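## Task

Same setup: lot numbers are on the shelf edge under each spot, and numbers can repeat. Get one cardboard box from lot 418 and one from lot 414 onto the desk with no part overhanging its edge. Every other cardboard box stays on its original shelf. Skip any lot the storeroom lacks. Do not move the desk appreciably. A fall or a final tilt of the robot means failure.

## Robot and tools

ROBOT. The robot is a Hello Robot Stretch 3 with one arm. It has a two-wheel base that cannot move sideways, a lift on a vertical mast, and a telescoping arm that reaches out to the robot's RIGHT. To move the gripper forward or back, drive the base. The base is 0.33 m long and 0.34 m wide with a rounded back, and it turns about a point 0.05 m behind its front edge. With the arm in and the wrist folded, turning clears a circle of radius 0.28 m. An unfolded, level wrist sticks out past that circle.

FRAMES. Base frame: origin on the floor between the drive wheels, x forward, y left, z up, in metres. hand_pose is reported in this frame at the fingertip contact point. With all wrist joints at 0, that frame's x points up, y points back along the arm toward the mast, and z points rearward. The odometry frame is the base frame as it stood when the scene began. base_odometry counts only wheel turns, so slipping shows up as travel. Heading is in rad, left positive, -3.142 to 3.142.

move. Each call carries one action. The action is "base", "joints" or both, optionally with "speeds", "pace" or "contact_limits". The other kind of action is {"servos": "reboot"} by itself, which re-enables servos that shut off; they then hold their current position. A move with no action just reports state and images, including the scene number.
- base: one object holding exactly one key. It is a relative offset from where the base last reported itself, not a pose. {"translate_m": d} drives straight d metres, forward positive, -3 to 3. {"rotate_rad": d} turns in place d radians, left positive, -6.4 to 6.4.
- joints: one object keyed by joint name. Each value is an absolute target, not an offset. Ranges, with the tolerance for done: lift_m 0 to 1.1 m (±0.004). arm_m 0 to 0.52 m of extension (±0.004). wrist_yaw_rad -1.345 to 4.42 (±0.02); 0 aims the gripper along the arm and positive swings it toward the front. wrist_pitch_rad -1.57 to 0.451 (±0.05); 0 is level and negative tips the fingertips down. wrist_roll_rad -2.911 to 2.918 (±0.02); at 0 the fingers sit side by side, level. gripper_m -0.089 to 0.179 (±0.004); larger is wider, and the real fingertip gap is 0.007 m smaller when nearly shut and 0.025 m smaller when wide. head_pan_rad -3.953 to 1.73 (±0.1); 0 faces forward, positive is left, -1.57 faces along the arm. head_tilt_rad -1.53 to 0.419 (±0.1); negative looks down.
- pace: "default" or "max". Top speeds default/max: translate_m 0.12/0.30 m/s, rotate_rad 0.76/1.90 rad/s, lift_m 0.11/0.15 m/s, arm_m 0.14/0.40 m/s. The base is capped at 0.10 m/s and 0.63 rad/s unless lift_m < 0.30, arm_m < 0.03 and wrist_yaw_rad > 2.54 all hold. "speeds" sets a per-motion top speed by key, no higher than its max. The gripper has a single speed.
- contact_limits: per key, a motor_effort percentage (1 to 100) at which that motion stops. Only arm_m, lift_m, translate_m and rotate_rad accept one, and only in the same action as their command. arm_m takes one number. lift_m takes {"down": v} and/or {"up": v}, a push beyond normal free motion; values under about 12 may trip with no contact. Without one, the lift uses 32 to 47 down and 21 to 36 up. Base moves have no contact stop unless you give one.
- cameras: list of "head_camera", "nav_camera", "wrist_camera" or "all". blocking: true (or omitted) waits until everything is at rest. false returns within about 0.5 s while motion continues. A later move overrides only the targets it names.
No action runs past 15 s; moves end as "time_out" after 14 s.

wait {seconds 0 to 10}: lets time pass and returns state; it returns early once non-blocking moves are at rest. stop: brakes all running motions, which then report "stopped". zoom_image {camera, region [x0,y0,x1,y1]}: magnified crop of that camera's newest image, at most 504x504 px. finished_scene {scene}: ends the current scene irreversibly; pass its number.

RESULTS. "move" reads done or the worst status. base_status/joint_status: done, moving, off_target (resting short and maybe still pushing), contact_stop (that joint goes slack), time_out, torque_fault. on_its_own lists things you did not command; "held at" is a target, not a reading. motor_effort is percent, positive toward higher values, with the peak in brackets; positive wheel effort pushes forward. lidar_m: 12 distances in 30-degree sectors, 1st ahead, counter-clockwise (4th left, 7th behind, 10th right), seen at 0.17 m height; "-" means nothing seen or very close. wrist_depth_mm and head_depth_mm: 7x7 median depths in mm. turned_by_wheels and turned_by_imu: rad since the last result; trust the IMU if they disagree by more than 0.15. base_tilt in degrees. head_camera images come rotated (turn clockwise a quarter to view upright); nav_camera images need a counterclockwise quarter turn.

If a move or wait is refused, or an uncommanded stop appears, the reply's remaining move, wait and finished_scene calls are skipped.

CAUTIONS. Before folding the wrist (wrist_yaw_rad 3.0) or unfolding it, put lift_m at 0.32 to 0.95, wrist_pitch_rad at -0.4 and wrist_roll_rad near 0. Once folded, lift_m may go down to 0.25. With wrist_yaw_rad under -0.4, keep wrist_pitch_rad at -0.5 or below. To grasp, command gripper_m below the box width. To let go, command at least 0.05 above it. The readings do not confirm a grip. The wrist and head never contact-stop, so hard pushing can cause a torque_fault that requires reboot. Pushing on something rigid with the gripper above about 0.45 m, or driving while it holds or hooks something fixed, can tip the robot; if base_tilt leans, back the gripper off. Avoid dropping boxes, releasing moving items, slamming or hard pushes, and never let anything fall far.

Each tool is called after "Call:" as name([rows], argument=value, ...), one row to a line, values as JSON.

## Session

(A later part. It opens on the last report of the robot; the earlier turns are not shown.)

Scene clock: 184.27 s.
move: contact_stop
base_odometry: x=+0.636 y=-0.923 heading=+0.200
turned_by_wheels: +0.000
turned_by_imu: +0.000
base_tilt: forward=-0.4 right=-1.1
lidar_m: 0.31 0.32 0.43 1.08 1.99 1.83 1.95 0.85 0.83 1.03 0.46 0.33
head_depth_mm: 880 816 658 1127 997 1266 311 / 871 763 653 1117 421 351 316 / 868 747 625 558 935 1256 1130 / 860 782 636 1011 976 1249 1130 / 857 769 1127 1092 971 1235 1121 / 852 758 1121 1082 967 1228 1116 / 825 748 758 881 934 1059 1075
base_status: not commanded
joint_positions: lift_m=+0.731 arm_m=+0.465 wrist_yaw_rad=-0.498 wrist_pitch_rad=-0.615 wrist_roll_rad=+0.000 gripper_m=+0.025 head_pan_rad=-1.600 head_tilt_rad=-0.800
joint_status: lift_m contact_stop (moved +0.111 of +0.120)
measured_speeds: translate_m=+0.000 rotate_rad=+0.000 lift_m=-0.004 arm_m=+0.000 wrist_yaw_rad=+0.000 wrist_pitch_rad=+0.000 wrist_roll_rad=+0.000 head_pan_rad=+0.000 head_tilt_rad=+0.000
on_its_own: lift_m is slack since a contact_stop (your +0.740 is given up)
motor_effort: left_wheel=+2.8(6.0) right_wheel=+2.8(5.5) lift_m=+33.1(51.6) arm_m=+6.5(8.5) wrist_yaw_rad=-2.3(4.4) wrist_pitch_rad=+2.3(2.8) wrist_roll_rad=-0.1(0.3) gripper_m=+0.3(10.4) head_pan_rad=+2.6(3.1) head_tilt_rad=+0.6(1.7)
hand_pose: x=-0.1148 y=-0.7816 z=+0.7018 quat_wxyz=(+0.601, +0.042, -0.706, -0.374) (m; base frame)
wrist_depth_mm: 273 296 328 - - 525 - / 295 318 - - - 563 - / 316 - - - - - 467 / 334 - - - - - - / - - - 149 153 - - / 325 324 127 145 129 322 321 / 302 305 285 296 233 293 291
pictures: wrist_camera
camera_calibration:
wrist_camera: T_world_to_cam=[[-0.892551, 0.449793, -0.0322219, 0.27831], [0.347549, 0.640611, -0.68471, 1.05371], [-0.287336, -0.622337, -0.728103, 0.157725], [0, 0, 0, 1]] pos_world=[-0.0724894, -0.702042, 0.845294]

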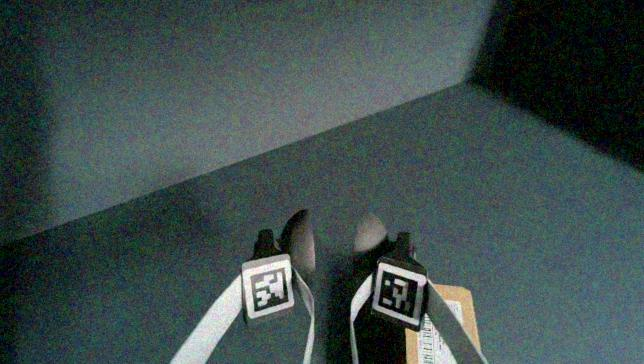

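Call:
move(joints={"gripper_m":0.14,"arm_m":0.39,"lift_m":0.73}, cameras=["wrist_camera","nav_camera","head_camera"])

Scene clock: 191.60 s.
move: done
base_odometry: x=+0.636 y=-0.923 heading=+0.200
turned_by_wheels: +0.000
turned_by_imu: +0.000
base_tilt: forward=-0.4 right=-1.1
lidar_m: 0.31 0.32 0.43 1.08 2.73 1.83 1.95 0.86 0.83 1.03 0.46 0.33
head_depth_mm: 878 818 660 1125 998 1274 311 / 873 764 652 1116 422 345 316 / 864 750 619 564 953 1253 1134 / 863 785 635 621 977 1249 1133 / 857 772 1126 1091 970 1239 1123 / 855 759 1117 1082 967 1218 1118 / 825 751 754 880 932 1063 1076
base_status: not commanded
joint_positions: lift_m=+0.730 arm_m=+0.390 wrist_yaw_rad=-0.498 wrist_pitch_rad=-0.615 wrist_roll_rad=+0.000 gripper_m=+0.140 head_pan_rad=-1.600 head_tilt_rad=-0.800
joint_status: all done
measured_speeds: all 0
motor_effort: left_wheel=+2.3(3.2) right_wheel=+2.9(3.6) lift_m=+28.0(29.8) arm_m=-12.0(15.4) wrist_yaw_rad=-2.8(4.5) wrist_pitch_rad=+2.2(2.3) wrist_roll_rad=+0.1(0.3) gripper_m=+0.5(81.9) head_pan_rad=+2.4(3.2) head_tilt_rad=+0.1(1.2)
hand_pose: x=-0.1148 y=-0.7066 z=+0.7012 quat_wxyz=(+0.601, +0.042, -0.706, -0.374) (m; base frame)
wrist_depth_mm: 328 - - - - - - / - - - - - 567 - / - - - - - - 468 / - - - - - - - / - 147 - - 296 142 - / - 126 324 317 270 120 316 / 105 290 299 296 289 284 281
pictures: head_camera (sideways), nav_camera (sideways), wrist_camera
camera_calibration:
head_camera: T_world_to_cam=[[-0.0264564, 0.680101, -0.732641, 0.968566], [0.996827, -0.0370935, -0.0704298, 0.0851935], [-0.0750755, -0.73218, -0.676961, 0.836993], [0, 0, 0, 1]] pos_world=[0.00353923, -0.0427329, 1.28222]
nav_camera: T_world_to_cam=[[-0.00336155, -0.698768, 0.71534, -0.887364], [-0.999936, 0.0100574, 0.0051255, 0.0496288], [-0.010776, -0.715277, -0.698758, 0.862604], [0, 0, 0, 1]] pos_world=[0.0559382, -0.00356023, 1.23726]
wrist_camera: T_world_to_cam=[[-0.892551, 0.449793, -0.0322219, 0.244557], [0.347549, 0.640611, -0.68471, 1.00525], [-0.287336, -0.622337, -0.728103, 0.203964], [0, 0, 0, 1]] pos_world=[-0.0724894, -0.627042, 0.844694]

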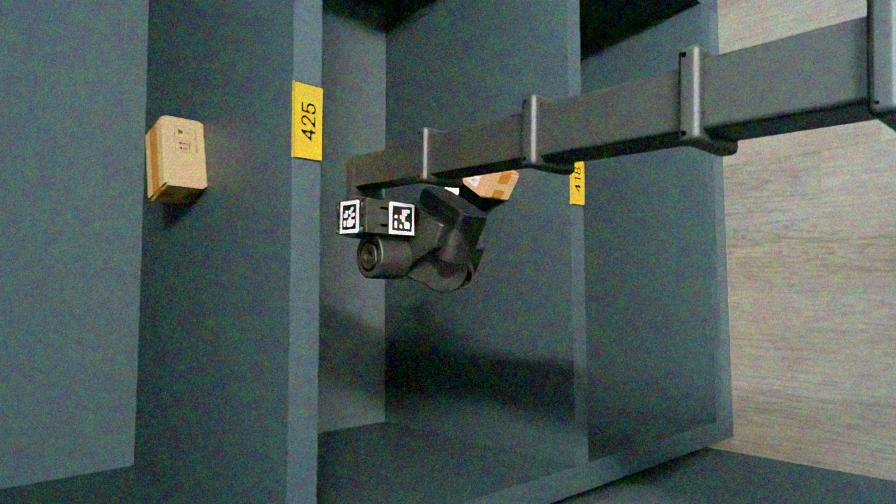

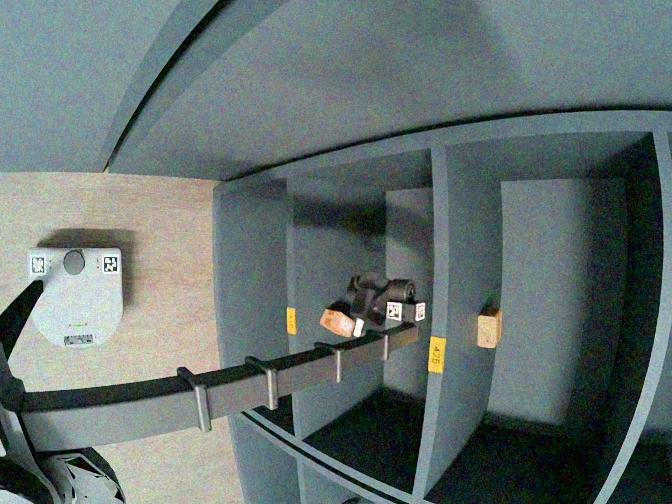

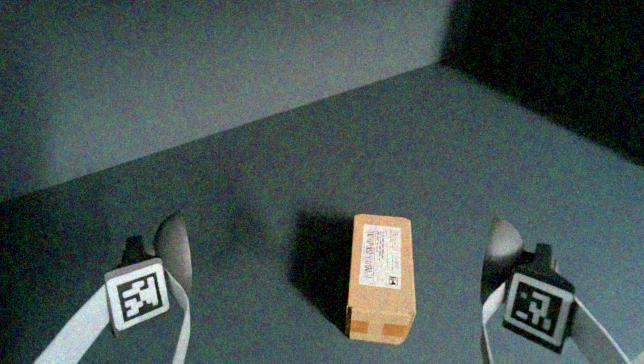

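Call:
move(base={"translate_m":-0.052}, joints={"arm_m":0.412,"lift_m":0.66})

Call:
move(joints={"lift_m":0.61}, contact_limits={"lift_m":{"down":14}}, cameras=["wrist_camera"])

Scene clock: 201.87 s.
move: done
base_odometry: x=+0.585 y=-0.933 heading=+0.200
turned_by_wheels: +0.000
turned_by_imu: +0.000
base_tilt: forward=-0.3 right=-1.2
lidar_m: 0.36 0.37 0.50 1.26 2.82 1.78 1.90 0.86 0.80 1.03 0.53 0.39
head_depth_mm: 878 815 659 1124 996 1264 1150 / 880 809 653 1120 963 428 360 / 868 751 644 652 537 1227 1111 / 864 746 1141 659 977 1251 1132 / 857 769 1124 1091 969 1240 1125 / 852 759 1119 1084 962 1230 1115 / 849 749 917 1010 943 1157 1111
base_status: done
joint_positions: lift_m=+0.660 arm_m=+0.412 wrist_yaw_rad=-0.498 wrist_pitch_rad=-0.615 wrist_roll_rad=+0.000 gripper_m=+0.140 head_pan_rad=-1.600 head_tilt_rad=-0.800
joint_status: all done
measured_speeds: all 0
motor_effort: left_wheel=-8.6(11.3) right_wheel=-2.3(10.4) lift_m=+23.3(31.6) arm_m=+11.8(15.0) wrist_yaw_rad=-1.6(3.9) wrist_pitch_rad=+2.2(2.4) wrist_roll_rad=+0.2(0.3) gripper_m=+0.7(1.1) head_pan_rad=+2.4(3.1) head_tilt_rad=+0.2(0.9)
hand_pose: x=-0.1148 y=-0.7286 z=+0.6312 quat_wxyz=(+0.601, +0.042, -0.706, -0.374) (m; base frame)
wrist_depth_mm: 312 335 - - - - - / 332 - - - - - - / - - - - - - - / 324 320 318 316 314 320 309 / 294 276 289 219 284 283 280 / 265 126 256 191 253 120 245 / 105 224 231 179 224 222 218
pictures: none

Scene clock: 203.17 s.
move: done
base_odometry: x=+0.585 y=-0.933 heading=+0.200
turned_by_wheels: +0.000
turned_by_imu: +0.000
base_tilt: forward=-0.2 right=-1.2
lidar_m: 0.36 0.37 0.50 1.26 2.81 1.78 1.90 0.86 0.79 1.04 0.53 0.38
head_depth_mm: 879 815 659 1128 998 1272 1145 / 870 803 655 1119 989 1251 412 / 869 751 644 1045 603 1221 1088 / 863 745 1141 717 948 1246 1130 / 857 766 1126 1090 970 1242 1125 / 855 760 1127 1082 961 1234 1119 / 847 746 914 1012 943 1163 1113
base_status: not commanded
joint_positions: lift_m=+0.610 arm_m=+0.412 wrist_yaw_rad=-0.498 wrist_pitch_rad=-0.615 wrist_roll_rad=+0.000 gripper_m=+0.140 head_pan_rad=-1.600 head_tilt_rad=-0.800
joint_status: all done
measured_speeds: all 0
motor_effort: left_wheel=-8.5(9.0) right_wheel=-2.7(3.3) lift_m=+25.6(25.9) arm_m=+10.8(12.4) wrist_yaw_rad=-2.6(3.6) wrist_pitch_rad=+2.2(2.4) wrist_roll_rad=-0.1(0.6) gripper_m=+0.5(1.0) head_pan_rad=+2.1(2.5) head_tilt_rad=-0.8(1.3)
contact_limits: lift_m down 14 (down: maximum 72; up: maximum 65)
hand_pose: x=-0.1148 y=-0.7286 z=+0.5812 quat_wxyz=(+0.601, +0.042, -0.706, -0.374) (m; base frame)
wrist_depth_mm: 313 332 - - - - - / 336 - - - - - 322 / 310 307 305 300 298 294 292 / 264 263 260 176 247 253 251 / 231 225 228 155 218 218 221 / 210 126 202 143 200 124 193 / 105 178 183 171 178 176 172
pictures: wrist_camera
camera_calibration:
wrist_camera: T_world_to_cam=[[-0.892551, 0.449793, -0.0322219, 0.250585], [0.347549, 0.640611, -0.68471, 0.937182], [-0.287336, -0.622337, -0.728103, 0.1029], [0, 0, 0, 1]] pos_world=[-0.0724894, -0.649042, 0.724694]

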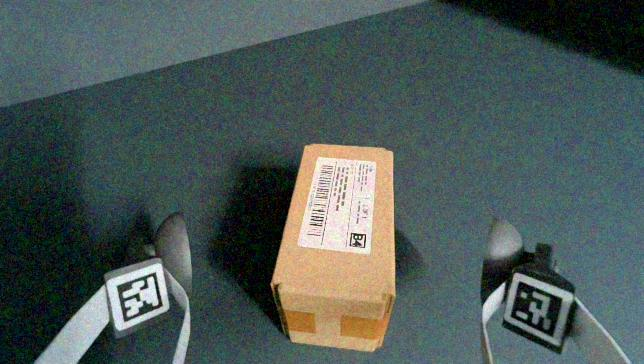

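Call:
move(joints={"gripper_m":-0.05}, cameras=["wrist_camera"])

Call:
move(joints={"lift_m":0.69}, speeds={"lift_m":0.05}, cameras=["wrist_camera"])

Scene clock: 211.77 s.
move: done
base_odometry: x=+0.585 y=-0.933 heading=+0.200
turned_by_wheels: +0.000
turned_by_imu: +0.000
base_tilt: forward=-0.4 right=-1.0
lidar_m: 0.36 0.37 0.50 1.26 2.81 1.79 1.91 0.86 0.80 1.04 0.53 0.39
head_depth_mm: 879 817 661 1123 1003 1266 1146 / 872 805 654 1119 991 1257 413 / 868 752 645 1044 602 1216 1094 / 860 745 1136 715 950 1243 1133 / 859 772 1129 1092 970 1236 1121 / 854 760 1124 1083 962 1231 1115 / 850 750 916 1016 944 1158 1114
base_status: not commanded
joint_positions: lift_m=+0.610 arm_m=+0.412 wrist_yaw_rad=-0.498 wrist_pitch_rad=-0.615 wrist_roll_rad=+0.000 gripper_m=-0.048 head_pan_rad=-1.600 head_tilt_rad=-0.800
joint_status: all done
measured_speeds: all 0
motor_effort: left_wheel=-8.6(9.0) right_wheel=-2.8(3.2) lift_m=+28.2(31.5) arm_m=+2.9(6.0) wrist_yaw_rad=-2.8(3.8) wrist_pitch_rad=+2.2(2.3) wrist_roll_rad=-0.3(0.3) gripper_m=-35.6(98.4) head_pan_rad=+1.9(2.9) head_tilt_rad=-1.2(1.3)
contact_limits: lift_m down 14 (down: maximum 72; up: maximum 65)
hand_pose: x=-0.1148 y=-0.7286 z=+0.5813 quat_wxyz=(+0.601, +0.042, -0.706, -0.374) (m; base frame)
wrist_depth_mm: 313 334 - - - - - / 336 - - - - - 323 / 311 308 303 302 297 293 293 / 265 264 261 176 249 255 251 / 231 231 229 154 162 223 221 / 205 204 127 141 128 199 198 / 184 185 176 171 174 179 178
pictures: wrist_camera
camera_calibration:
wrist_camera: T_world_to_cam=[[-0.892536, 0.449822, -0.0322524, 0.250627], [0.347588, 0.640591, -0.684709, 0.937171], [-0.287336, -0.622338, -0.728103, 0.1029], [0, 0, 0, 1]] pos_world=[-0.0724894, -0.649042, 0.724694]

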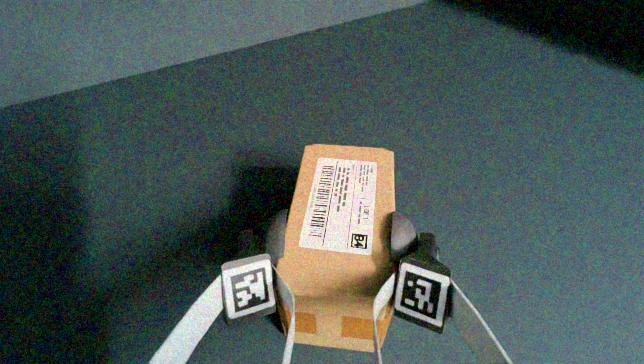

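Scene clock: 213.90 s.
move: done
base_odometry: x=+0.585 y=-0.933 heading=+0.200
turned_by_wheels: +0.000
turned_by_imu: +0.000
base_tilt: forward=-0.2 right=-1.0
lidar_m: 0.36 0.37 0.50 1.26 2.83 1.78 1.90 0.86 0.80 1.04 0.53 0.39
head_depth_mm: 879 818 659 1127 1002 1263 1132 / 873 806 652 1116 941 387 340 / 869 751 644 625 919 1248 1139 / 862 743 1135 643 976 1248 1124 / 860 770 1128 1090 968 1241 1123 / 857 758 1121 1086 962 1236 1117 / 847 747 919 1010 945 1156 1110
base_status: not commanded
joint_positions: lift_m=+0.690 arm_m=+0.412 wrist_yaw_rad=-0.498 wrist_pitch_rad=-0.618 wrist_roll_rad=+0.000 gripper_m=-0.046 head_pan_rad=-1.600 head_tilt_rad=-0.800
joint_status: all done
measured_speeds: all 0
motor_effort: left_wheel=-8.6(8.9) right_wheel=-2.4(3.4) lift_m=+31.4(34.3) arm_m=-0.3(2.9) wrist_yaw_rad=-2.7(4.1) wrist_pitch_rad=+2.9(3.0) wrist_roll_rad=-0.1(0.3) gripper_m=-15.7(35.9) head_pan_rad=+2.1(2.6) head_tilt_rad=-1.6(1.7)
hand_pose: x=-0.1146 y=-0.7281 z=+0.6606 quat_wxyz=(+0.600, +0.043, -0.706, -0.375) (m; base frame)
wrist_depth_mm: 314 335 - - - - - / 329 - - - - 490 - / - - - - - - - / - - - 175 175 - - / 322 317 316 154 158 316 313 / 291 290 127 141 128 282 279 / 263 261 249 169 247 255 254
pictures: wrist_camera
camera_calibration:
wrist_camera: T_world_to_cam=[[-0.89244, 0.450011, -0.0322696, 0.253385], [0.34876, 0.642732, -0.682101, 0.991025], [-0.286212, -0.619989, -0.730546, 0.164589], [0, 0, 0, 1]] pos_world=[-0.0723916, -0.648947, 0.804396]

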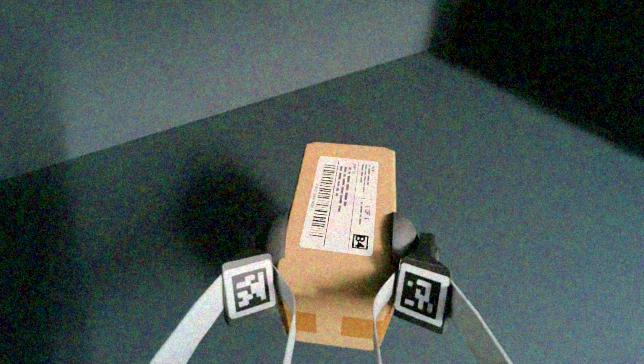

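Call:
move(joints={"arm_m":0.0}, cameras=["wrist_camera"])

Call:
move(base={"translate_m":-0.78}, joints={"wrist_yaw_rad":0,"lift_m":0.9})

Call:
move(base={"rotate_rad":-1.57})

Call:
move(joints={"head_pan_rad":-2.6,"head_tilt_rad":-0.5}, cameras=["all"])

Scene clock: 250.57 s.
move: done
base_odometry: x=+0.585 y=-0.933 heading=+0.200
turned_by_wheels: +0.000
turned_by_imu: +0.000
base_tilt: forward=-0.3 right=-1.1
lidar_m: 0.36 0.37 0.50 1.26 2.82 1.78 1.90 0.86 0.79 1.04 0.53 0.39
head_depth_mm: 877 818 662 1131 1000 1271 1127 / 873 806 655 1123 994 1260 334 / 867 748 645 1115 985 622 325 / 864 746 1139 1103 978 1246 351 / 861 769 1131 1094 968 1236 1124 / 851 761 1120 1085 965 1241 1117 / 850 749 917 1012 939 1166 1116
base_status: not commanded
joint_positions: lift_m=+0.690 arm_m=+0.001 wrist_yaw_rad=-0.498 wrist_pitch_rad=-0.619 wrist_roll_rad=+0.000 gripper_m=-0.046 head_pan_rad=-1.600 head_tilt_rad=-0.800
joint_status: all done
measured_speeds: all 0
motor_effort: left_wheel=-8.2(9.1) right_wheel=-2.8(3.3) lift_m=+30.2(31.6) arm_m=-13.0(14.9) wrist_yaw_rad=-2.5(4.0) wrist_pitch_rad=+3.0(3.1) wrist_roll_rad=-0.1(0.3) gripper_m=-15.3(16.1) head_pan_rad=+1.5(2.2) head_tilt_rad=-1.6(2.2)
hand_pose: x=-0.1145 y=-0.3166 z=+0.6604 quat_wxyz=(+0.600, +0.043, -0.705, -0.375) (m; base frame)
wrist_depth_mm: - - - - - 541 - / - - - - - - - / - - - - - - - / - - - 175 749 - - / - - - 154 158 932 921 / - - 126 141 128 838 831 / - - 733 171 719 755 748
pictures: wrist_camera
camera_calibration:
wrist_camera: T_world_to_cam=[[-0.892442, 0.45, -0.0323626, 0.0683195], [0.348991, 0.6431, -0.681636, 0.726268], [-0.285923, -0.619615, -0.730976, 0.420034], [0, 0, 0, 1]] pos_world=[-0.0723922, -0.237547, 0.804296]

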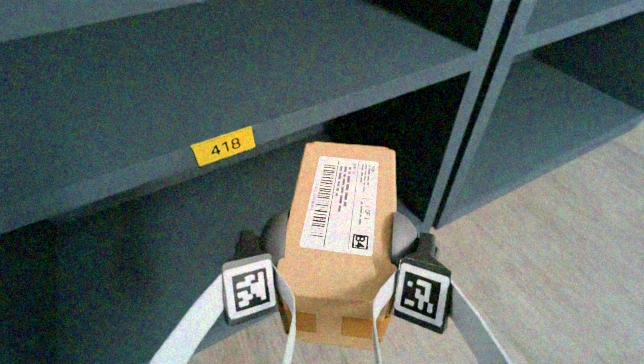

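Scene clock: 259.50 s.
move: done
base_odometry: x=-0.180 y=-1.088 heading=+0.200
turned_by_wheels: +0.000
turned_by_imu: +0.000
base_tilt: forward=-0.3 right=-1.3
lidar_m: 1.13 1.17 1.56 3.63 1.20 1.18 1.13 0.93 0.96 0.62 0.63 1.19
head_depth_mm: 906 819 1198 1128 972 - - / 897 808 1183 1084 - - - / 888 795 1180 1113 963 - - / 884 783 1162 1100 307 - - / 880 772 1157 1096 973 1239 1125 / 844 725 671 830 966 1211 1123 / 504 573 655 775 997 1225 1114
base_status: done
joint_positions: lift_m=+0.900 arm_m=+0.001 wrist_yaw_rad=-0.003 wrist_pitch_rad=-0.619 wrist_roll_rad=+0.000 gripper_m=-0.046 head_pan_rad=-1.600 head_tilt_rad=-0.800
joint_status: all done
measured_speeds: all 0
motor_effort: left_wheel=-6.3(13.1) right_wheel=-5.2(12.3) lift_m=+24.1(34.6) arm_m=-1.0(13.3) wrist_yaw_rad=+2.5(5.7) wrist_pitch_rad=+3.0(3.2) wrist_roll_rad=+0.2(0.3) gripper_m=-15.5(16.5) head_pan_rad=+1.7(2.2) head_tilt_rad=-2.5(3.2)
hand_pose: x=-0.0222 y=-0.3403 z=+0.8704 quat_wxyz=(+0.673, +0.214, -0.674, -0.217) (m; base frame)
wrist_depth_mm: - 368 - - - - 792 / - 395 - - - - 875 / - 462 - - - - - / - - - 175 175 - - / - - 588 155 157 - - / - - 126 141 128 - 946 / 961 938 925 174 927 943 924
pictures: none

Scene clock: 263.10 s.
move: done
base_odometry: x=-0.180 y=-1.088 heading=-1.370
turned_by_wheels: -1.570
turned_by_imu: -1.545
base_tilt: forward=-0.3 right=-1.1
lidar_m: 0.62 0.63 1.18 1.13 1.17 1.58 3.63 1.20 1.18 1.13 0.93 0.97
head_depth_mm: 955 1094 1259 1535 1670 - - / 949 1083 1261 1504 - - - / 951 1073 1251 1493 1596 - - / 942 1075 1239 1487 307 - - / 942 1068 1240 1479 1512 1268 1121 / 936 1062 1229 1456 1517 1284 1122 / 935 1054 1241 1474 1508 1282 1119
base_status: done
joint_positions: lift_m=+0.900 arm_m=+0.001 wrist_yaw_rad=-0.003 wrist_pitch_rad=-0.619 wrist_roll_rad=+0.000 gripper_m=-0.046 head_pan_rad=-1.600 head_tilt_rad=-0.800
joint_status: not commanded
measured_speeds: all 0
motor_effort: left_wheel=+8.1(11.8) right_wheel=-9.7(14.4) lift_m=+25.3(25.3) arm_m=-3.9(4.5) wrist_yaw_rad=+2.1(3.8) wrist_pitch_rad=+2.9(3.1) wrist_roll_rad=+0.2(0.3) gripper_m=-15.6(16.3) head_pan_rad=+1.3(2.0) head_tilt_rad=-2.3(3.4)
hand_pose: x=-0.0222 y=-0.3403 z=+0.8704 quat_wxyz=(+0.673, +0.214, -0.673, -0.217) (m; base frame)
wrist_depth_mm: - - - - - 856 - / - - - - - - - / - - - - - - - / - - - 175 - - - / - - - 154 162 - - / - - 126 141 128 - - / - 958 935 174 931 957 955
pictures: none

Scene clock: 264.17 s.
move: done
base_odometry: x=-0.180 y=-1.088 heading=-1.370
turned_by_wheels: +0.000
turned_by_imu: +0.000
base_tilt: forward=-0.4 right=-1.1
lidar_m: 0.62 0.63 1.19 1.13 1.17 1.59 3.65 1.21 1.18 1.13 0.93 0.97
head_depth_mm: 2983 3195 3398 3118 2149 1639 1327 / 3041 3325 3458 2726 2102 1626 1319 / 2483 2743 2405 1450 2019 1609 1314 / 2020 2212 2187 1348 1925 1600 1315 / 1712 1821 1927 1332 1869 1551 1374 / 1487 1576 1698 1405 1890 1593 - / 1317 1391 1471 1497 1680 1621 -
base_status: not commanded
joint_positions: lift_m=+0.900 arm_m=+0.001 wrist_yaw_rad=-0.003 wrist_pitch_rad=-0.619 wrist_roll_rad=+0.000 gripper_m=-0.046 head_pan_rad=-2.624 head_tilt_rad=-0.496
joint_status: all done
measured_speeds: all 0
motor_effort: left_wheel=+8.0(8.6) right_wheel=-9.8(10.8) lift_m=+24.5(25.2) arm_m=-7.2(7.8) wrist_yaw_rad=+2.6(2.9) wrist_pitch_rad=+3.0(3.2) wrist_roll_rad=+0.2(0.3) gripper_m=-15.5(15.9) head_pan_rad=+1.0(5.5) head_tilt_rad=+2.3(6.6)
hand_pose: x=-0.0222 y=-0.3403 z=+0.8704 quat_wxyz=(+0.673, +0.214, -0.673, -0.217) (m; base frame)
wrist_depth_mm: - - - - - 863 - / - - - - - - - / - - - - - - - / - - - 174 - - - / - - - 154 162 - - / - - 126 141 128 - - / - 961 933 174 927 964 949
pictures: head_camera (sideways), nav_camera (sideways), wrist_camera
camera_calibration:
head_camera: T_world_to_cam=[[0.349744, 0.252248, -0.902247, 1.1874], [0.468342, -0.881167, -0.0648076, 0.0811369], [-0.811378, -0.399894, -0.426321, 0.51542], [0, 0, 0, 1]] pos_world=[-0.0350853, -0.02191, 1.29632]
nav_camera: T_world_to_cam=[[-0.384851, -0.238632, 0.891596, -1.11486], [-0.509037, 0.860679, 0.0106353, 0.0394528], [-0.769916, -0.449762, -0.452706, 0.547128], [0, 0, 0, 1]] pos_world=[0.0122696, -0.0539207, 1.24128]
wrist_camera: T_world_to_cam=[[-0.999098, -0.0274962, -0.0323708, 0.00327616], [0.0019429, 0.731773, -0.681545, 0.874781], [0.042428, -0.680993, -0.73106, 0.571756], [0, 0, 0, 1]] pos_world=[-0.0226849, -0.250689, 1.0143]

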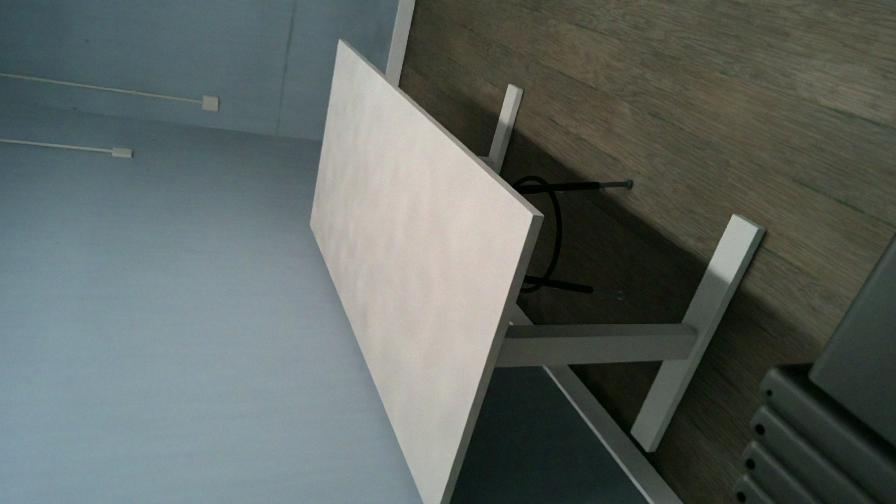

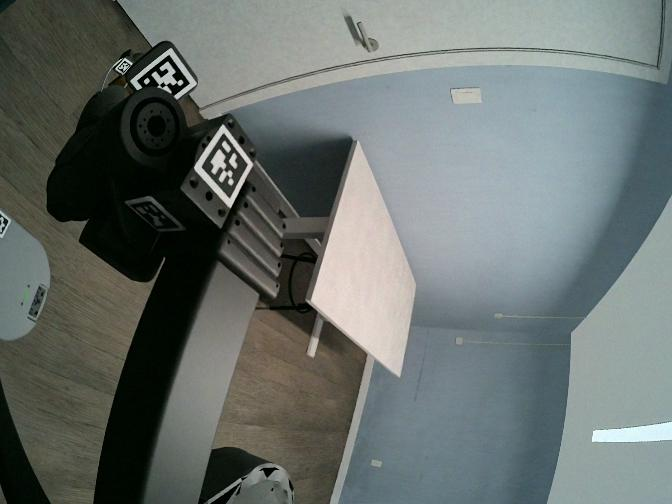

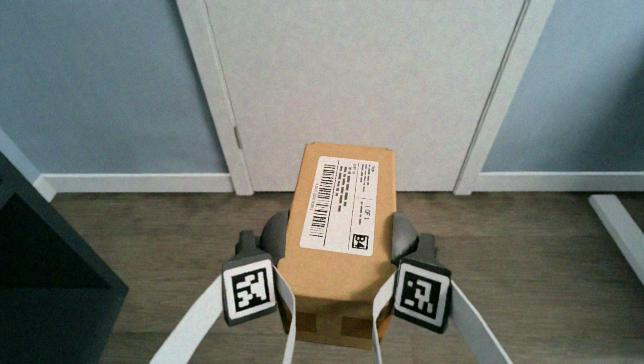

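Call:
move(base={"translate_m":-1.1}, joints={"head_pan_rad":-1.8,"head_tilt_rad":-0.7})

Call:
move(joints={"arm_m":0.24}, cameras=["head_camera","wrist_camera"])

Scene clock: 291.30 s.
move: done
base_odometry: x=-0.400 y=-0.010 heading=-1.369
turned_by_wheels: +0.000
turned_by_imu: -0.001
base_tilt: forward=-0.2 right=-1.1
lidar_m: 1.70 1.62 1.16 1.12 1.15 1.55 2.57 1.33 0.63 0.72 1.21 1.60
head_depth_mm: 1078 1213 1309 965 785 - - / 1045 1173 1266 961 778 - - / 1020 1144 1245 955 771 - - / 997 1112 1220 942 763 - - / 967 1080 1191 933 736 - - / 948 1049 1149 926 733 603 1126 / 923 1030 1127 922 729 619 1159
base_status: done
joint_positions: lift_m=+0.900 arm_m=+0.001 wrist_yaw_rad=-0.003 wrist_pitch_rad=-0.619 wrist_roll_rad=+0.000 gripper_m=-0.046 head_pan_rad=-1.800 head_tilt_rad=-0.700
joint_status: all done
measured_speeds: all 0
motor_effort: left_wheel=-3.0(10.1) right_wheel=-9.0(15.0) lift_m=+26.5(26.6) arm_m=-11.6(13.4) wrist_yaw_rad=+2.6(4.1) wrist_pitch_rad=+3.1(3.2) wrist_roll_rad=-0.1(0.5) gripper_m=-15.7(16.2) head_pan_rad=-3.2(5.5) head_tilt_rad=+2.8(9.2)
hand_pose: x=-0.0222 y=-0.3403 z=+0.8704 quat_wxyz=(+0.673, +0.214, -0.673, -0.217) (m; base frame)
wrist_depth_mm: - - - - - - - / - - - - - - - / - - - - - - - / - 431 - 174 174 - - / - - - 155 151 - - / - - 126 141 128 - - / 977 975 947 175 912 943 962
pictures: none

Scene clock: 294.30 s.
move: done
base_odometry: x=-0.400 y=-0.010 heading=-1.369
turned_by_wheels: +0.000
turned_by_imu: +0.000
base_tilt: forward=-0.3 right=-1.2
lidar_m: 1.70 1.61 1.16 1.12 1.15 1.56 2.57 1.32 0.62 0.72 1.21 1.60
head_depth_mm: 1074 1215 1304 969 809 - - / 1047 1176 1268 998 - - 1138 / 1019 1143 1247 315 704 1282 1171 / 993 1110 402 384 741 1281 1173 / 968 1082 375 382 732 657 1165 / 945 1051 1140 476 729 635 1138 / 923 1023 1136 920 725 618 1157
base_status: not commanded
joint_positions: lift_m=+0.900 arm_m=+0.240 wrist_yaw_rad=-0.003 wrist_pitch_rad=-0.619 wrist_roll_rad=+0.000 gripper_m=-0.046 head_pan_rad=-1.800 head_tilt_rad=-0.700
joint_status: all done
measured_speeds: all 0
motor_effort: left_wheel=-2.9(3.5) right_wheel=-8.1(9.8) lift_m=+26.2(27.1) arm_m=+14.0(15.1) wrist_yaw_rad=+2.1(3.8) wrist_pitch_rad=+3.1(3.2) wrist_roll_rad=-0.2(0.3) gripper_m=-15.1(16.1) head_pan_rad=-2.4(3.8) head_tilt_rad=+2.7(3.4)
hand_pose: x=-0.0222 y=-0.5796 z=+0.8703 quat_wxyz=(+0.673, +0.215, -0.673, -0.217) (m; base frame)
wrist_depth_mm: - - - - - - - / 753 - - - - - - / 860 - - - - - - / - - - 174 175 - - / - - - 154 151 - - / - - 126 141 128 - - / - - 112 163 122 - -
pictures: head_camera (sideways), wrist_camera
camera_calibration:
head_camera: T_world_to_cam=[[0.0918875, 0.597226, -0.796792, 1.05143], [0.967947, -0.241401, -0.0693141, 0.0838741], [-0.233743, -0.764883, -0.600265, 0.73811], [0, 0, 0, 1]] pos_world=[-0.00527106, -0.0431257, 1.28665]
wrist_camera: T_world_to_cam=[[-0.999098, -0.0274869, -0.0323821, -0.00329041], [0.00194234, 0.732016, -0.681285, 1.04982], [0.0424306, -0.680733, -0.731302, 0.409099], [0, 0, 0, 1]] pos_world=[-0.0226849, -0.49009, 1.0143]

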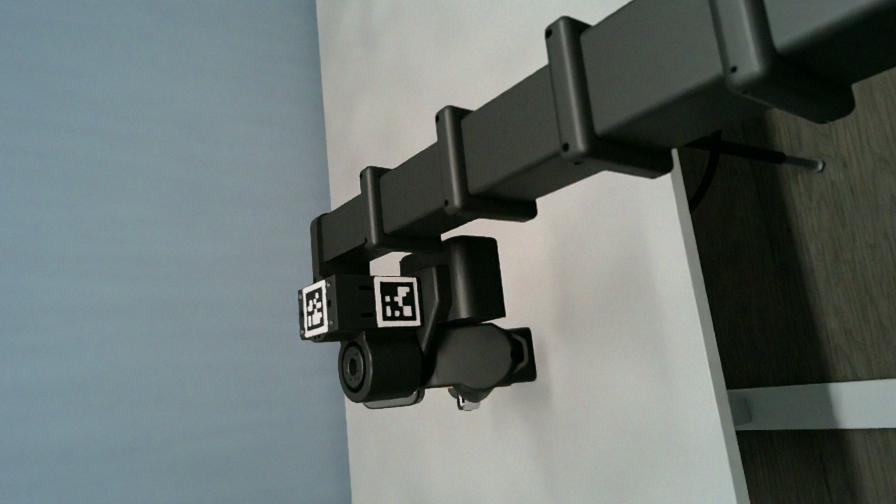

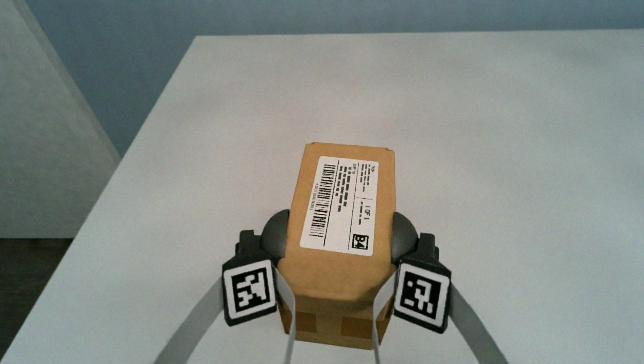

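Call:
move(joints={"lift_m":0.735}, speeds={"lift_m":0.03}, contact_limits={"lift_m":{"down":13}}, cameras=["wrist_camera"])

Scene clock: 308.67 s.
move: contact_stop
base_odometry: x=-0.400 y=-0.010 heading=-1.370
turned_by_wheels: +0.000
turned_by_imu: +0.000
base_tilt: forward=-0.4 right=-1.3
lidar_m: 1.70 1.62 1.16 1.11 1.15 1.56 2.57 1.33 0.63 0.72 1.21 1.60
head_depth_mm: 1078 1216 1311 973 757 1357 1212 / 1046 1178 1269 962 752 669 - / 1020 1145 1246 959 409 323 1128 / 992 1113 1217 945 450 1279 1175 / 970 1081 1181 935 456 657 1170 / 942 1048 1151 931 689 637 1139 / 924 1027 1131 921 728 619 1159
base_status: not commanded
joint_positions: lift_m=+0.779 arm_m=+0.240 wrist_yaw_rad=-0.003 wrist_pitch_rad=-0.534 wrist_roll_rad=-0.008 gripper_m=-0.046 head_pan_rad=-1.800 head_tilt_rad=-0.700
joint_status: lift_m contact_stop (moved -0.121 of -0.165)
measured_speeds: translate_m=+0.000 rotate_rad=+0.000 lift_m=+0.004 arm_m=+0.000 wrist_yaw_rad=+0.000 wrist_pitch_rad=-0.024 wrist_roll_rad=+0.000 head_pan_rad=+0.000 head_tilt_rad=+0.000
on_its_own: lift_m is slack since a contact_stop (your +0.735 is given up); wrist_pitch_rad is at rest, and its effort (-12.4) is outside its rest range (-8 to +12)
motor_effort: left_wheel=-1.8(3.7) right_wheel=-5.6(9.8) lift_m=+23.1(26.2) arm_m=+12.1(13.3) wrist_yaw_rad=+1.6(3.5) wrist_pitch_rad=-12.4(16.0) wrist_roll_rad=+2.3(2.6) gripper_m=-15.9(16.2) head_pan_rad=-2.1(3.1) head_tilt_rad=+1.3(2.8)
contact_limits: lift_m down 13 (down: maximum 72; up: maximum 65)
hand_pose: x=-0.0222 y=-0.5932 z=+0.7669 quat_wxyz=(+0.685, +0.186, -0.679, -0.187) (m; base frame)
wrist_depth_mm: - - - - - - - / - - - - - - - / 362 - - - - - - / - - - 182 181 - - / - - - 156 152 - - / - - 126 141 127 - - / - - 112 157 125 - -
pictures: wrist_camera
camera_calibration:
wrist_camera: T_world_to_cam=[[-0.999152, -0.0340608, -0.0231181, -0.0180431], [-0.00574208, 0.671418, -0.741057, 0.999109], [0.0407629, -0.740296, -0.671044, 0.242556], [0, 0, 0, 1]] pos_world=[-0.0221782, -0.491871, 0.902745]

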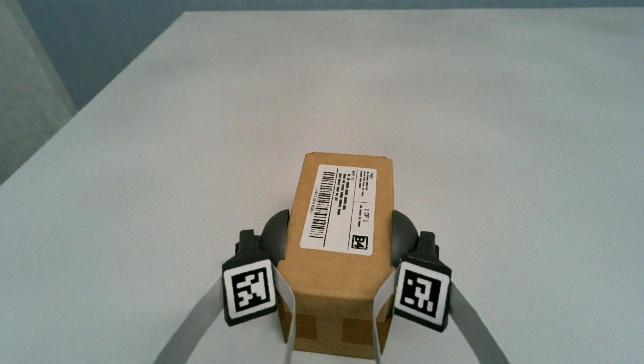

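Call:
move(joints={"gripper_m":0.12})

Call:
move(joints={"lift_m":0.92}, pace="max")

Call:
move(joints={"arm_m":0.0,"wrist_pitch_rad":-0.4}, cameras=["head_camera"], pace="max")

Call:
move(joints={"wrist_yaw_rad":3.0,"gripper_m":0.05})

Call:
move(base={"rotate_rad":2.735}, joints={"lift_m":0.28,"head_pan_rad":0,"head_tilt_rad":-0.25}, pace="max", cameras=["nav_camera"])

Scene clock: 335.13 s.
move: done
base_odometry: x=-0.400 y=-0.010 heading=-1.370
turned_by_wheels: +0.000
turned_by_imu: +0.000
base_tilt: forward=-0.3 right=-1.1
lidar_m: 1.70 1.62 1.16 1.12 1.15 1.55 2.57 1.33 0.63 0.72 1.21 1.61
head_depth_mm: 1072 1208 1309 970 755 1360 1217 / 1043 1176 1273 958 755 668 - / 1020 1144 1247 952 391 319 1133 / 992 1112 1219 945 449 1278 1169 / 971 1083 1177 896 452 655 1165 / 949 1048 1155 929 689 637 1137 / 925 1027 1123 920 727 618 1154
base_status: not commanded
joint_positions: lift_m=+0.784 arm_m=+0.240 wrist_yaw_rad=-0.003 wrist_pitch_rad=-0.610 wrist_roll_rad=-0.005 gripper_m=+0.120 head_pan_rad=-1.800 head_tilt_rad=-0.700
joint_status: all done
measured_speeds: all 0
on_its_own: lift_m is slack since a contact_stop (your +0.735 is given up)
motor_effort: left_wheel=-1.7(2.2) right_wheel=-5.0(5.9) lift_m=+27.0(27.8) arm_m=+8.2(9.6) wrist_yaw_rad=+2.4(3.5) wrist_pitch_rad=+1.4(9.8) wrist_roll_rad=+1.5(2.6) gripper_m=+1.0(80.4) head_pan_rad=-1.2(2.1) head_tilt_rad=+0.7(1.4)
contact_limits: lift_m down 13 (down: maximum 72; up: maximum 65)
hand_pose: x=-0.0222 y=-0.5812 z=+0.7559 quat_wxyz=(+0.676, +0.212, -0.673, -0.213) (m; base frame)
wrist_depth_mm: - - - - - - - / 732 - - - - - - / - - - 182 - - - / - - - 161 161 - - / - - - 141 141 145 - / - 123 - 149 - 125 - / - 121 - - - 117 -
pictures: none

Scene clock: 336.83 s.
move: done
base_odometry: x=-0.400 y=-0.010 heading=-1.370
turned_by_wheels: +0.000
turned_by_imu: +0.000
base_tilt: forward=-0.3 right=-1.3
lidar_m: 1.70 1.61 1.16 1.11 1.15 1.55 2.57 1.33 0.63 0.72 1.20 1.60
head_depth_mm: 1073 1216 1307 971 - - - / 1047 1174 1270 1051 - 1325 1153 / 1017 1142 1221 - 745 1288 1178 / 993 1113 376 378 743 1286 1166 / 964 1082 358 385 733 655 1159 / 945 1050 1127 496 722 638 1136 / 926 1023 1133 916 726 619 1151
base_status: not commanded
joint_positions: lift_m=+0.920 arm_m=+0.240 wrist_yaw_rad=-0.003 wrist_pitch_rad=-0.611 wrist_roll_rad=-0.005 gripper_m=+0.120 head_pan_rad=-1.800 head_tilt_rad=-0.700
joint_status: all done
measured_speeds: all 0
motor_effort: left_wheel=-1.8(2.6) right_wheel=-5.4(6.2) lift_m=+31.0(33.9) arm_m=+7.8(8.7) wrist_yaw_rad=+1.7(3.4) wrist_pitch_rad=+1.5(1.7) wrist_roll_rad=+1.5(1.8) gripper_m=+0.6(1.1) head_pan_rad=-1.0(2.1) head_tilt_rad=+0.4(1.2)
hand_pose: x=-0.0221 y=-0.5810 z=+0.8919 quat_wxyz=(+0.676, +0.212, -0.673, -0.214) (m; base frame)
wrist_depth_mm: - - - - - - - / 753 - - - - - - / 846 - - - - - - / - 942 - - - - - / - - - - - 145 - / - 123 - 271 - 125 - / - 121 - 244 - 117 -
pictures: none

Scene clock: 338.67 s.
move: done
base_odometry: x=-0.400 y=-0.010 heading=-1.370
turned_by_wheels: +0.000
turned_by_imu: +0.000
base_tilt: forward=-0.4 right=-1.0
lidar_m: 1.70 1.61 1.17 1.11 1.16 1.56 2.57 1.33 0.63 0.72 1.21 1.60
head_depth_mm: 1073 1213 1305 966 811 - - / 1045 1176 1263 962 803 - - / 1016 1145 1254 952 821 - - / 993 1112 1218 941 764 - - / 972 1086 1178 941 286 - - / 943 1054 1153 928 720 620 1144 / 924 1030 1127 918 706 617 1162
base_status: not commanded
joint_positions: lift_m=+0.920 arm_m=+0.001 wrist_yaw_rad=-0.003 wrist_pitch_rad=-0.420 wrist_roll_rad=-0.005 gripper_m=+0.120 head_pan_rad=-1.800 head_tilt_rad=-0.700
joint_status: all done
measured_speeds: all 0
motor_effort: left_wheel=-1.5(2.5) right_wheel=-5.5(6.1) lift_m=+25.9(31.5) arm_m=-12.5(14.9) wrist_yaw_rad=+2.1(3.1) wrist_pitch_rad=+3.1(5.4) wrist_roll_rad=+1.8(1.8) gripper_m=+1.1(1.1) head_pan_rad=-0.9(1.7) head_tilt_rad=-0.1(0.9)
hand_pose: x=-0.0221 y=-0.3697 z=+0.9323 quat_wxyz=(+0.693, +0.147, -0.690, -0.148) (m; base frame)
wrist_depth_mm: 846 - - - - - - / - - - - - - - / - - - - - - - / - - - - - - - / - - - 417 - 145 - / - 123 - - - 125 - / - 121 - - - 117 -
pictures: head_camera (sideways)
camera_calibration:
head_camera: T_world_to_cam=[[0.0918875, 0.597226, -0.796792, 1.05143], [0.967947, -0.241401, -0.0693141, 0.0838741], [-0.233743, -0.764883, -0.600265, 0.73811], [0, 0, 0, 1]] pos_world=[-0.00527106, -0.0431257, 1.28665]

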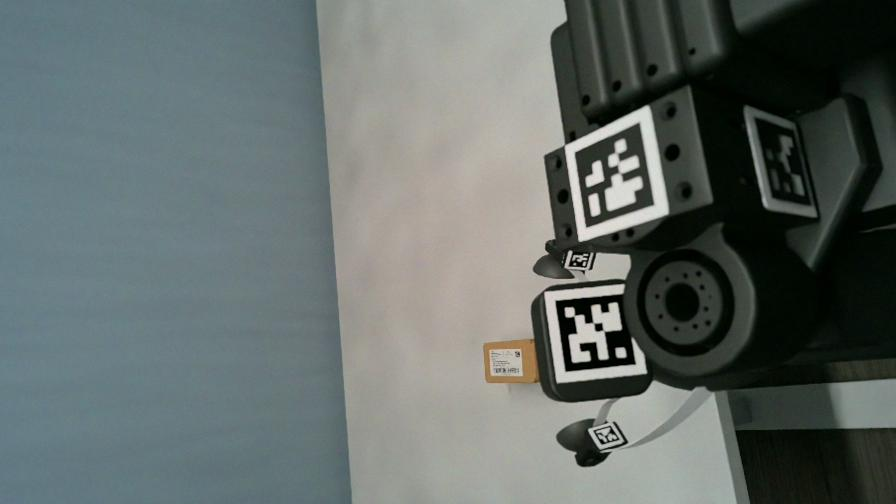

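Scene clock: 341.17 s.
move: done
base_odometry: x=-0.400 y=-0.010 heading=-1.370
turned_by_wheels: +0.000
turned_by_imu: +0.000
base_tilt: forward=-0.3 right=-1.2
lidar_m: 1.71 1.61 1.17 1.12 1.15 1.55 2.58 1.33 0.63 0.72 1.21 1.60
head_depth_mm: 1071 1208 1313 967 811 - - / 1050 1180 1267 964 804 - 1157 / 1021 1146 1243 954 818 - 1151 / 996 1112 1214 942 788 - 1148 / 973 1080 1177 936 737 - - / 946 1052 1159 927 722 - - / 928 1026 1133 922 727 - -
base_status: not commanded
joint_positions: lift_m=+0.920 arm_m=+0.001 wrist_yaw_rad=+2.997 wrist_pitch_rad=-0.420 wrist_roll_rad=-0.005 gripper_m=+0.050 head_pan_rad=-1.800 head_tilt_rad=-0.700
joint_status: all done
measured_speeds: all 0
motor_effort: left_wheel=-1.8(2.3) right_wheel=-5.0(6.3) lift_m=+22.8(25.9) arm_m=-12.2(13.5) wrist_yaw_rad=+3.2(5.0) wrist_pitch_rad=+3.2(3.3) wrist_roll_rad=+1.6(1.8) gripper_m=+0.2(81.5) head_pan_rad=-0.6(1.6) head_tilt_rad=-0.1(0.9)
hand_pose: x=+0.0111 y=+0.0763 z=+0.9323 quat_wxyz=(+0.197, +0.698, +0.098, +0.681) (m; base frame)
wrist_depth_mm: - 137 - - - - - / - 148 - - - - - / - 162 - - - - - / - 186 - - - - - / - - 199 - - - - / - - 127 - 126 - - / - - 281 - - - -
pictures: none

Scene clock: 346.30 s.
move: done
base_odometry: x=-0.400 y=-0.010 heading=+1.365
turned_by_wheels: +2.735
turned_by_imu: +2.690
base_tilt: forward=-0.1 right=-1.1
lidar_m: 1.72 2.57 0.90 0.63 1.18 1.24 1.77 1.71 1.48 1.14 1.11 1.18
head_depth_mm: 1453 1390 1406 1430 1459 1487 1503 / 2350 1607 1632 1646 1689 1720 1628 / 2631 2774 2884 3009 2821 1986 1628 / 2498 2651 2728 2846 2939 2156 1626 / 2374 2513 2607 2698 2791 2130 1615 / 2285 2372 2464 2528 2637 2120 1600 / 2203 2262 2349 2424 2539 2119 1600
base_status: done
joint_positions: lift_m=+0.280 arm_m=+0.001 wrist_yaw_rad=+2.997 wrist_pitch_rad=-0.419 wrist_roll_rad=-0.005 gripper_m=+0.050 head_pan_rad=+0.000 head_tilt_rad=-0.250
joint_status: all done
measured_speeds: all 0
motor_effort: left_wheel=-5.8(12.5) right_wheel=+6.5(13.2) lift_m=+26.8(26.8) arm_m=-12.1(13.8) wrist_yaw_rad=+1.6(3.8) wrist_pitch_rad=+3.0(3.2) wrist_roll_rad=+1.6(1.8) gripper_m=+0.7(1.0) head_pan_rad=-3.4(5.9) head_tilt_rad=-2.7(7.7)
hand_pose: x=+0.0111 y=+0.0764 z=+0.2924 quat_wxyz=(+0.197, +0.698, +0.097, +0.681) (m; base frame)
wrist_depth_mm: - 137 - - - - - / - 148 - - - - - / 873 161 818 900 889 880 874 / 727 180 649 702 706 693 696 / 589 210 200 580 576 578 581 / 510 503 127 306 125 495 492 / 274 99 262 268 423 430 432
pictures: nav_camera (sideways)
camera_calibration:
nav_camera: T_world_to_cam=[[0.222158, 0.0170377, 0.974862, -1.22722], [0.0136322, -0.999804, 0.014367, 0.0313415], [0.974915, 0.0100978, -0.222346, 0.236641], [0, 0, 0, 1]] pos_world=[0.0415039, 0.0498547, 1.24853]

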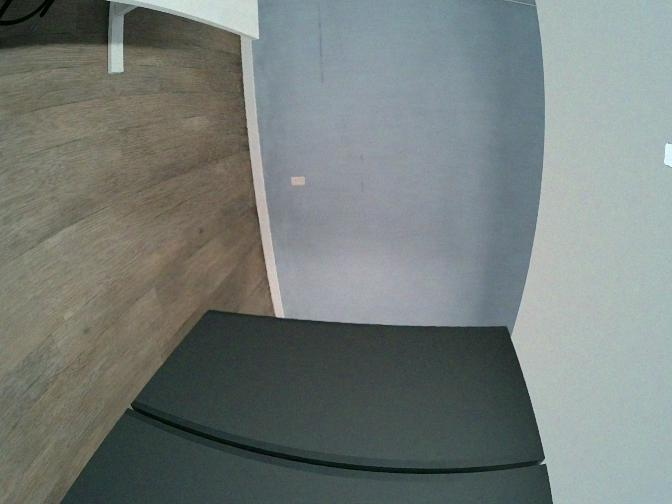

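Call:
move(base={"translate_m":2.15}, pace="max")

Call:
move(base={"rotate_rad":-1.165}, joints={"head_pan_rad":-0.4,"head_tilt_rad":-0.3}, cameras=["nav_camera","head_camera"], pace="max")

Scene clock: 365.43 s.
move: done
base_odometry: x=+0.040 y=+2.094 heading=+1.365
turned_by_wheels: +0.000
turned_by_imu: +0.001
base_tilt: forward=-0.3 right=-1.2
lidar_m: 0.67 0.65 0.69 1.01 2.11 1.81 2.58 0.59 0.41 0.56 1.65 0.86
head_depth_mm: 729 763 805 849 897 950 1012 / 685 718 756 792 834 880 933 / 649 676 706 741 779 820 864 / 615 640 666 699 729 768 807 / 584 606 631 657 686 718 755 / 557 577 598 623 649 677 708 / 532 551 570 591 615 640 666
base_status: done
joint_positions: lift_m=+0.280 arm_m=+0.001 wrist_yaw_rad=+2.997 wrist_pitch_rad=-0.419 wrist_roll_rad=-0.005 gripper_m=+0.050 head_pan_rad=+0.000 head_tilt_rad=-0.250
joint_status: not commanded
measured_speeds: all 0
motor_effort: left_wheel=+1.0(13.2) right_wheel=+7.5(13.7) lift_m=+24.4(31.4) arm_m=+1.0(8.8) wrist_yaw_rad=+1.5(3.2) wrist_pitch_rad=+3.1(3.2) wrist_roll_rad=+1.8(1.9) gripper_m=+0.3(1.0) head_pan_rad=-3.1(3.8) head_tilt_rad=+1.3(2.4)
hand_pose: x=+0.0110 y=+0.0764 z=+0.2925 quat_wxyz=(+0.197, +0.698, +0.098, +0.681) (m; base frame)
wrist_depth_mm: - 137 - - - 629 555 / - 148 - - - - 571 / 916 161 837 888 874 742 583 / 733 187 660 707 704 697 588 / 597 578 200 588 582 589 571 / 508 502 127 308 125 496 497 / 273 99 263 269 424 433 430
pictures: none

Scene clock: 367.30 s.
move: done
base_odometry: x=+0.040 y=+2.094 heading=+0.200
turned_by_wheels: -1.165
turned_by_imu: -1.142
base_tilt: forward=-0.2 right=-1.3
lidar_m: 1.65 0.95 0.68 0.65 0.67 0.90 2.09 1.81 2.40 0.84 0.41 0.50
head_depth_mm: 440 446 456 466 476 486 498 / 506 517 528 541 554 570 585 / 596 612 628 648 667 688 710 / 1585 1651 1740 1825 1930 1913 1491 / 1507 1569 1662 1735 1843 1886 1531 / 1442 1502 1567 1651 1737 1799 1519 / 1372 1431 1495 1573 1643 1724 1513
base_status: done
joint_positions: lift_m=+0.280 arm_m=+0.001 wrist_yaw_rad=+2.997 wrist_pitch_rad=-0.419 wrist_roll_rad=-0.005 gripper_m=+0.050 head_pan_rad=-0.405 head_tilt_rad=-0.300
joint_status: all done
measured_speeds: all 0
motor_effort: left_wheel=+5.8(14.0) right_wheel=-7.9(14.8) lift_m=+24.8(25.7) arm_m=-3.1(3.1) wrist_yaw_rad=+2.1(3.2) wrist_pitch_rad=+3.1(3.2) wrist_roll_rad=+1.5(1.9) gripper_m=+0.5(1.0) head_pan_rad=+3.1(4.5) head_tilt_rad=-3.6(5.6)
hand_pose: x=+0.0110 y=+0.0764 z=+0.2925 quat_wxyz=(+0.197, +0.698, +0.098, +0.681) (m; base frame)
wrist_depth_mm: 588 137 614 634 - - - / 626 147 - - - - - / - 162 170 - 801 794 826 / 690 187 221 700 701 697 699 / 595 575 199 586 583 577 575 / 506 506 127 308 125 493 491 / 274 99 263 269 425 432 429
pictures: head_camera (sideways), nav_camera (sideways)
camera_calibration:
head_camera: T_world_to_cam=[[-0.242955, 0.0537846, -0.968545, 1.27755], [0.430515, 0.90072, -0.0579745, 0.0725004], [0.86927, -0.431058, -0.241989, 0.265215], [0, 0, 0, 1]] pos_world=[0.0486308, -0.0196919, 1.30574]
nav_camera: T_world_to_cam=[[0.254767, -0.0906464, 0.962744, -1.21164], [-0.380693, -0.9246, 0.0136864, 0.0347018], [0.888913, -0.369997, -0.270066, 0.299279], [0, 0, 0, 1]] pos_world=[0.0558638, 0.0329869, 1.24685]

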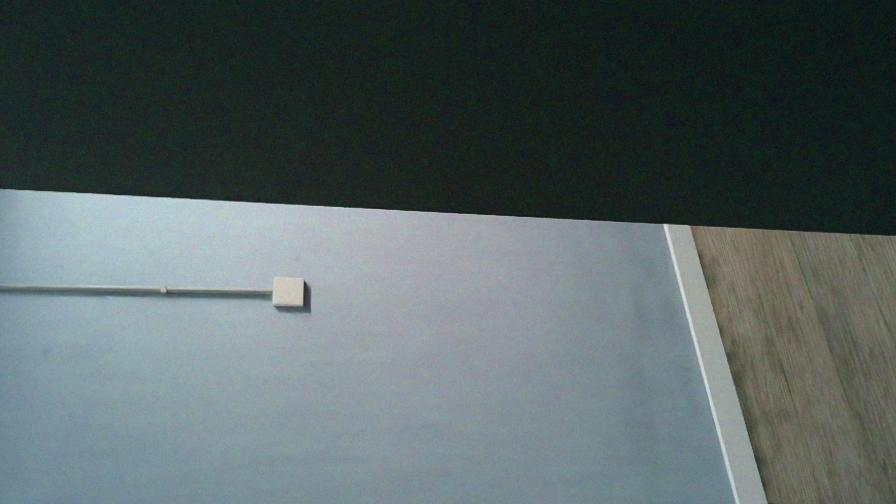

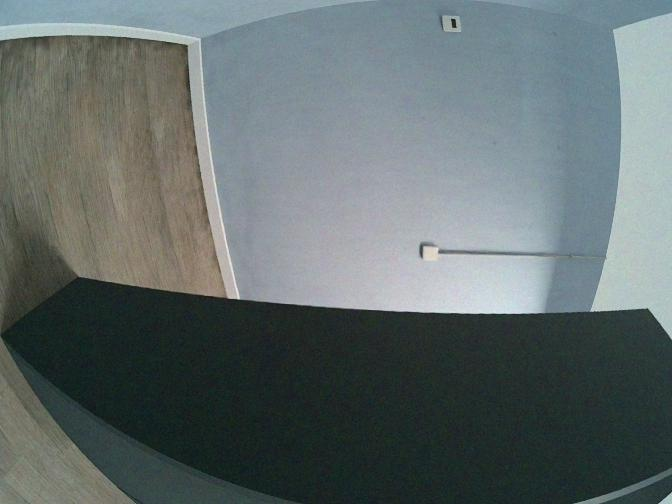

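Call:
move(base={"translate_m":1.0}, joints={"head_pan_rad":-1.9,"head_tilt_rad":-0.35}, pace="max", cameras=["nav_camera","head_camera"])

Call:
zoom_image(camera="head_camera", region=[200, 0, 700, 500])

Scene clock: 379.13 s.
move: done
base_odometry: x=+1.020 y=+2.293 heading=+0.200
turned_by_wheels: +0.000
turned_by_imu: +0.001
base_tilt: forward=-0.2 right=-1.1
lidar_m: 0.66 0.68 0.71 0.68 0.70 0.94 2.43 0.49 0.48 1.26 0.97 0.69
head_depth_mm: 1017 959 1128 1081 623 520 538 / 1164 995 1307 930 690 1126 881 / 1136 1031 1290 1083 1342 1117 902 / 1090 1130 1231 1178 1390 1173 1338 / 1143 1190 1264 1350 1436 1521 1456 / 1865 1968 2527 2983 2334 1847 1461 / 3342 3464 3670 3820 2545 1840 1446
base_status: done
joint_positions: lift_m=+0.280 arm_m=+0.001 wrist_yaw_rad=+2.997 wrist_pitch_rad=-0.419 wrist_roll_rad=-0.005 gripper_m=+0.050 head_pan_rad=-1.900 head_tilt_rad=-0.352
joint_status: all done
measured_speeds: all 0
motor_effort: left_wheel=+5.2(15.8) right_wheel=+0.8(11.1) lift_m=+26.6(27.3) arm_m=-8.7(13.4) wrist_yaw_rad=+2.1(3.2) wrist_pitch_rad=+3.0(3.2) wrist_roll_rad=+1.3(1.8) gripper_m=+0.2(0.9) head_pan_rad=+3.5(5.1) head_tilt_rad=+5.0(6.3)
hand_pose: x=+0.0110 y=+0.0764 z=+0.2925 quat_wxyz=(+0.197, +0.698, +0.098, +0.681) (m; base frame)
wrist_depth_mm: 608 137 630 - - - 740 / - 148 - - - - - / - 162 170 - 806 828 792 / 720 187 657 714 708 697 668 / 594 569 199 587 579 578 568 / 505 508 127 310 125 492 492 / 272 99 264 268 425 432 430
pictures: head_camera (sideways), nav_camera (sideways)
camera_calibration:
head_camera: T_world_to_cam=[[0.0516845, 0.294311, -0.954311, 1.25721], [0.931677, -0.358293, -0.0600393, 0.0721213], [-0.359593, -0.886006, -0.292721, 0.33871], [0, 0, 0, 1]] pos_world=[-0.0103741, -0.0440696, 1.30324]
nav_camera: T_world_to_cam=[[-0.0874225, -0.308478, 0.947206, -1.18916], [-0.950944, 0.309095, 0.012896, 0.0391509], [-0.296754, -0.899612, -0.320368, 0.372009], [0, 0, 0, 1]] pos_world=[0.0436664, -0.0442676, 1.24505]

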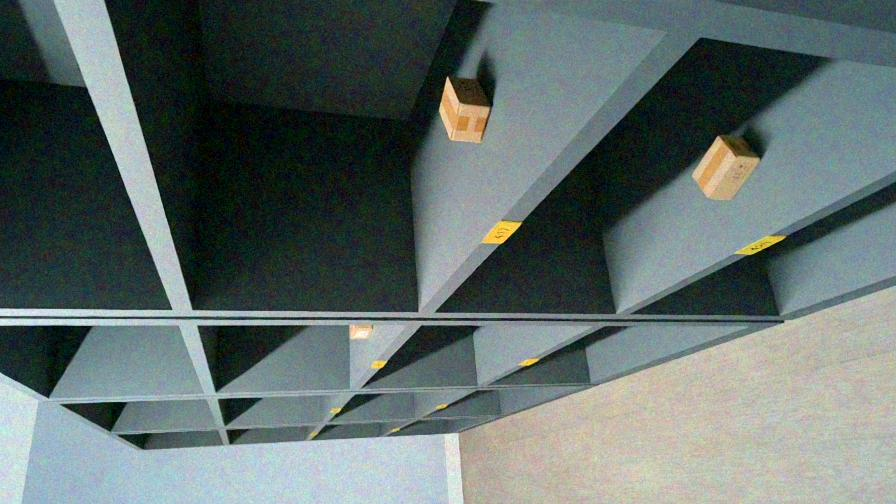

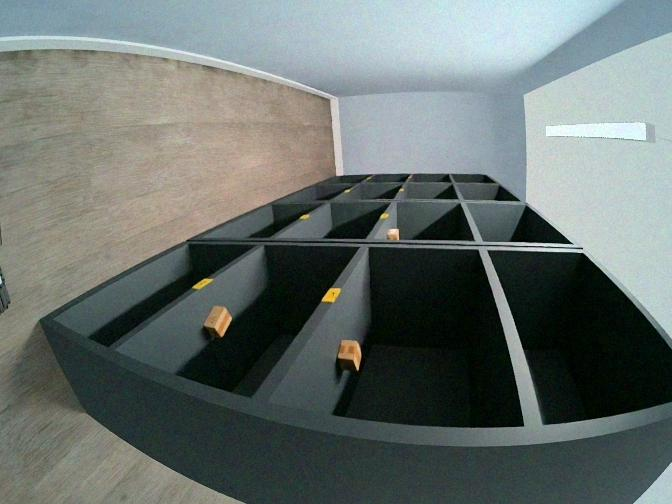

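Scaled by 1.008 from the camera's 896x504 image, which has a finer 1280x720 frame.

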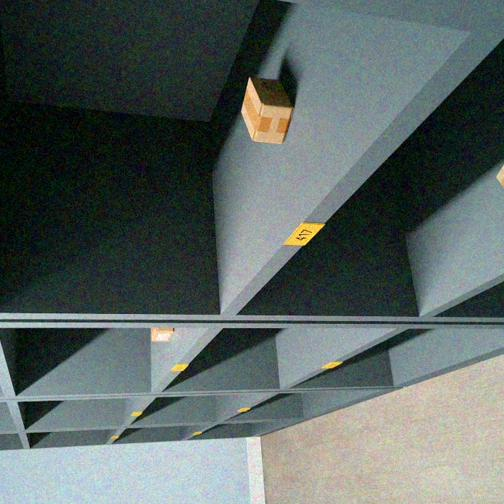

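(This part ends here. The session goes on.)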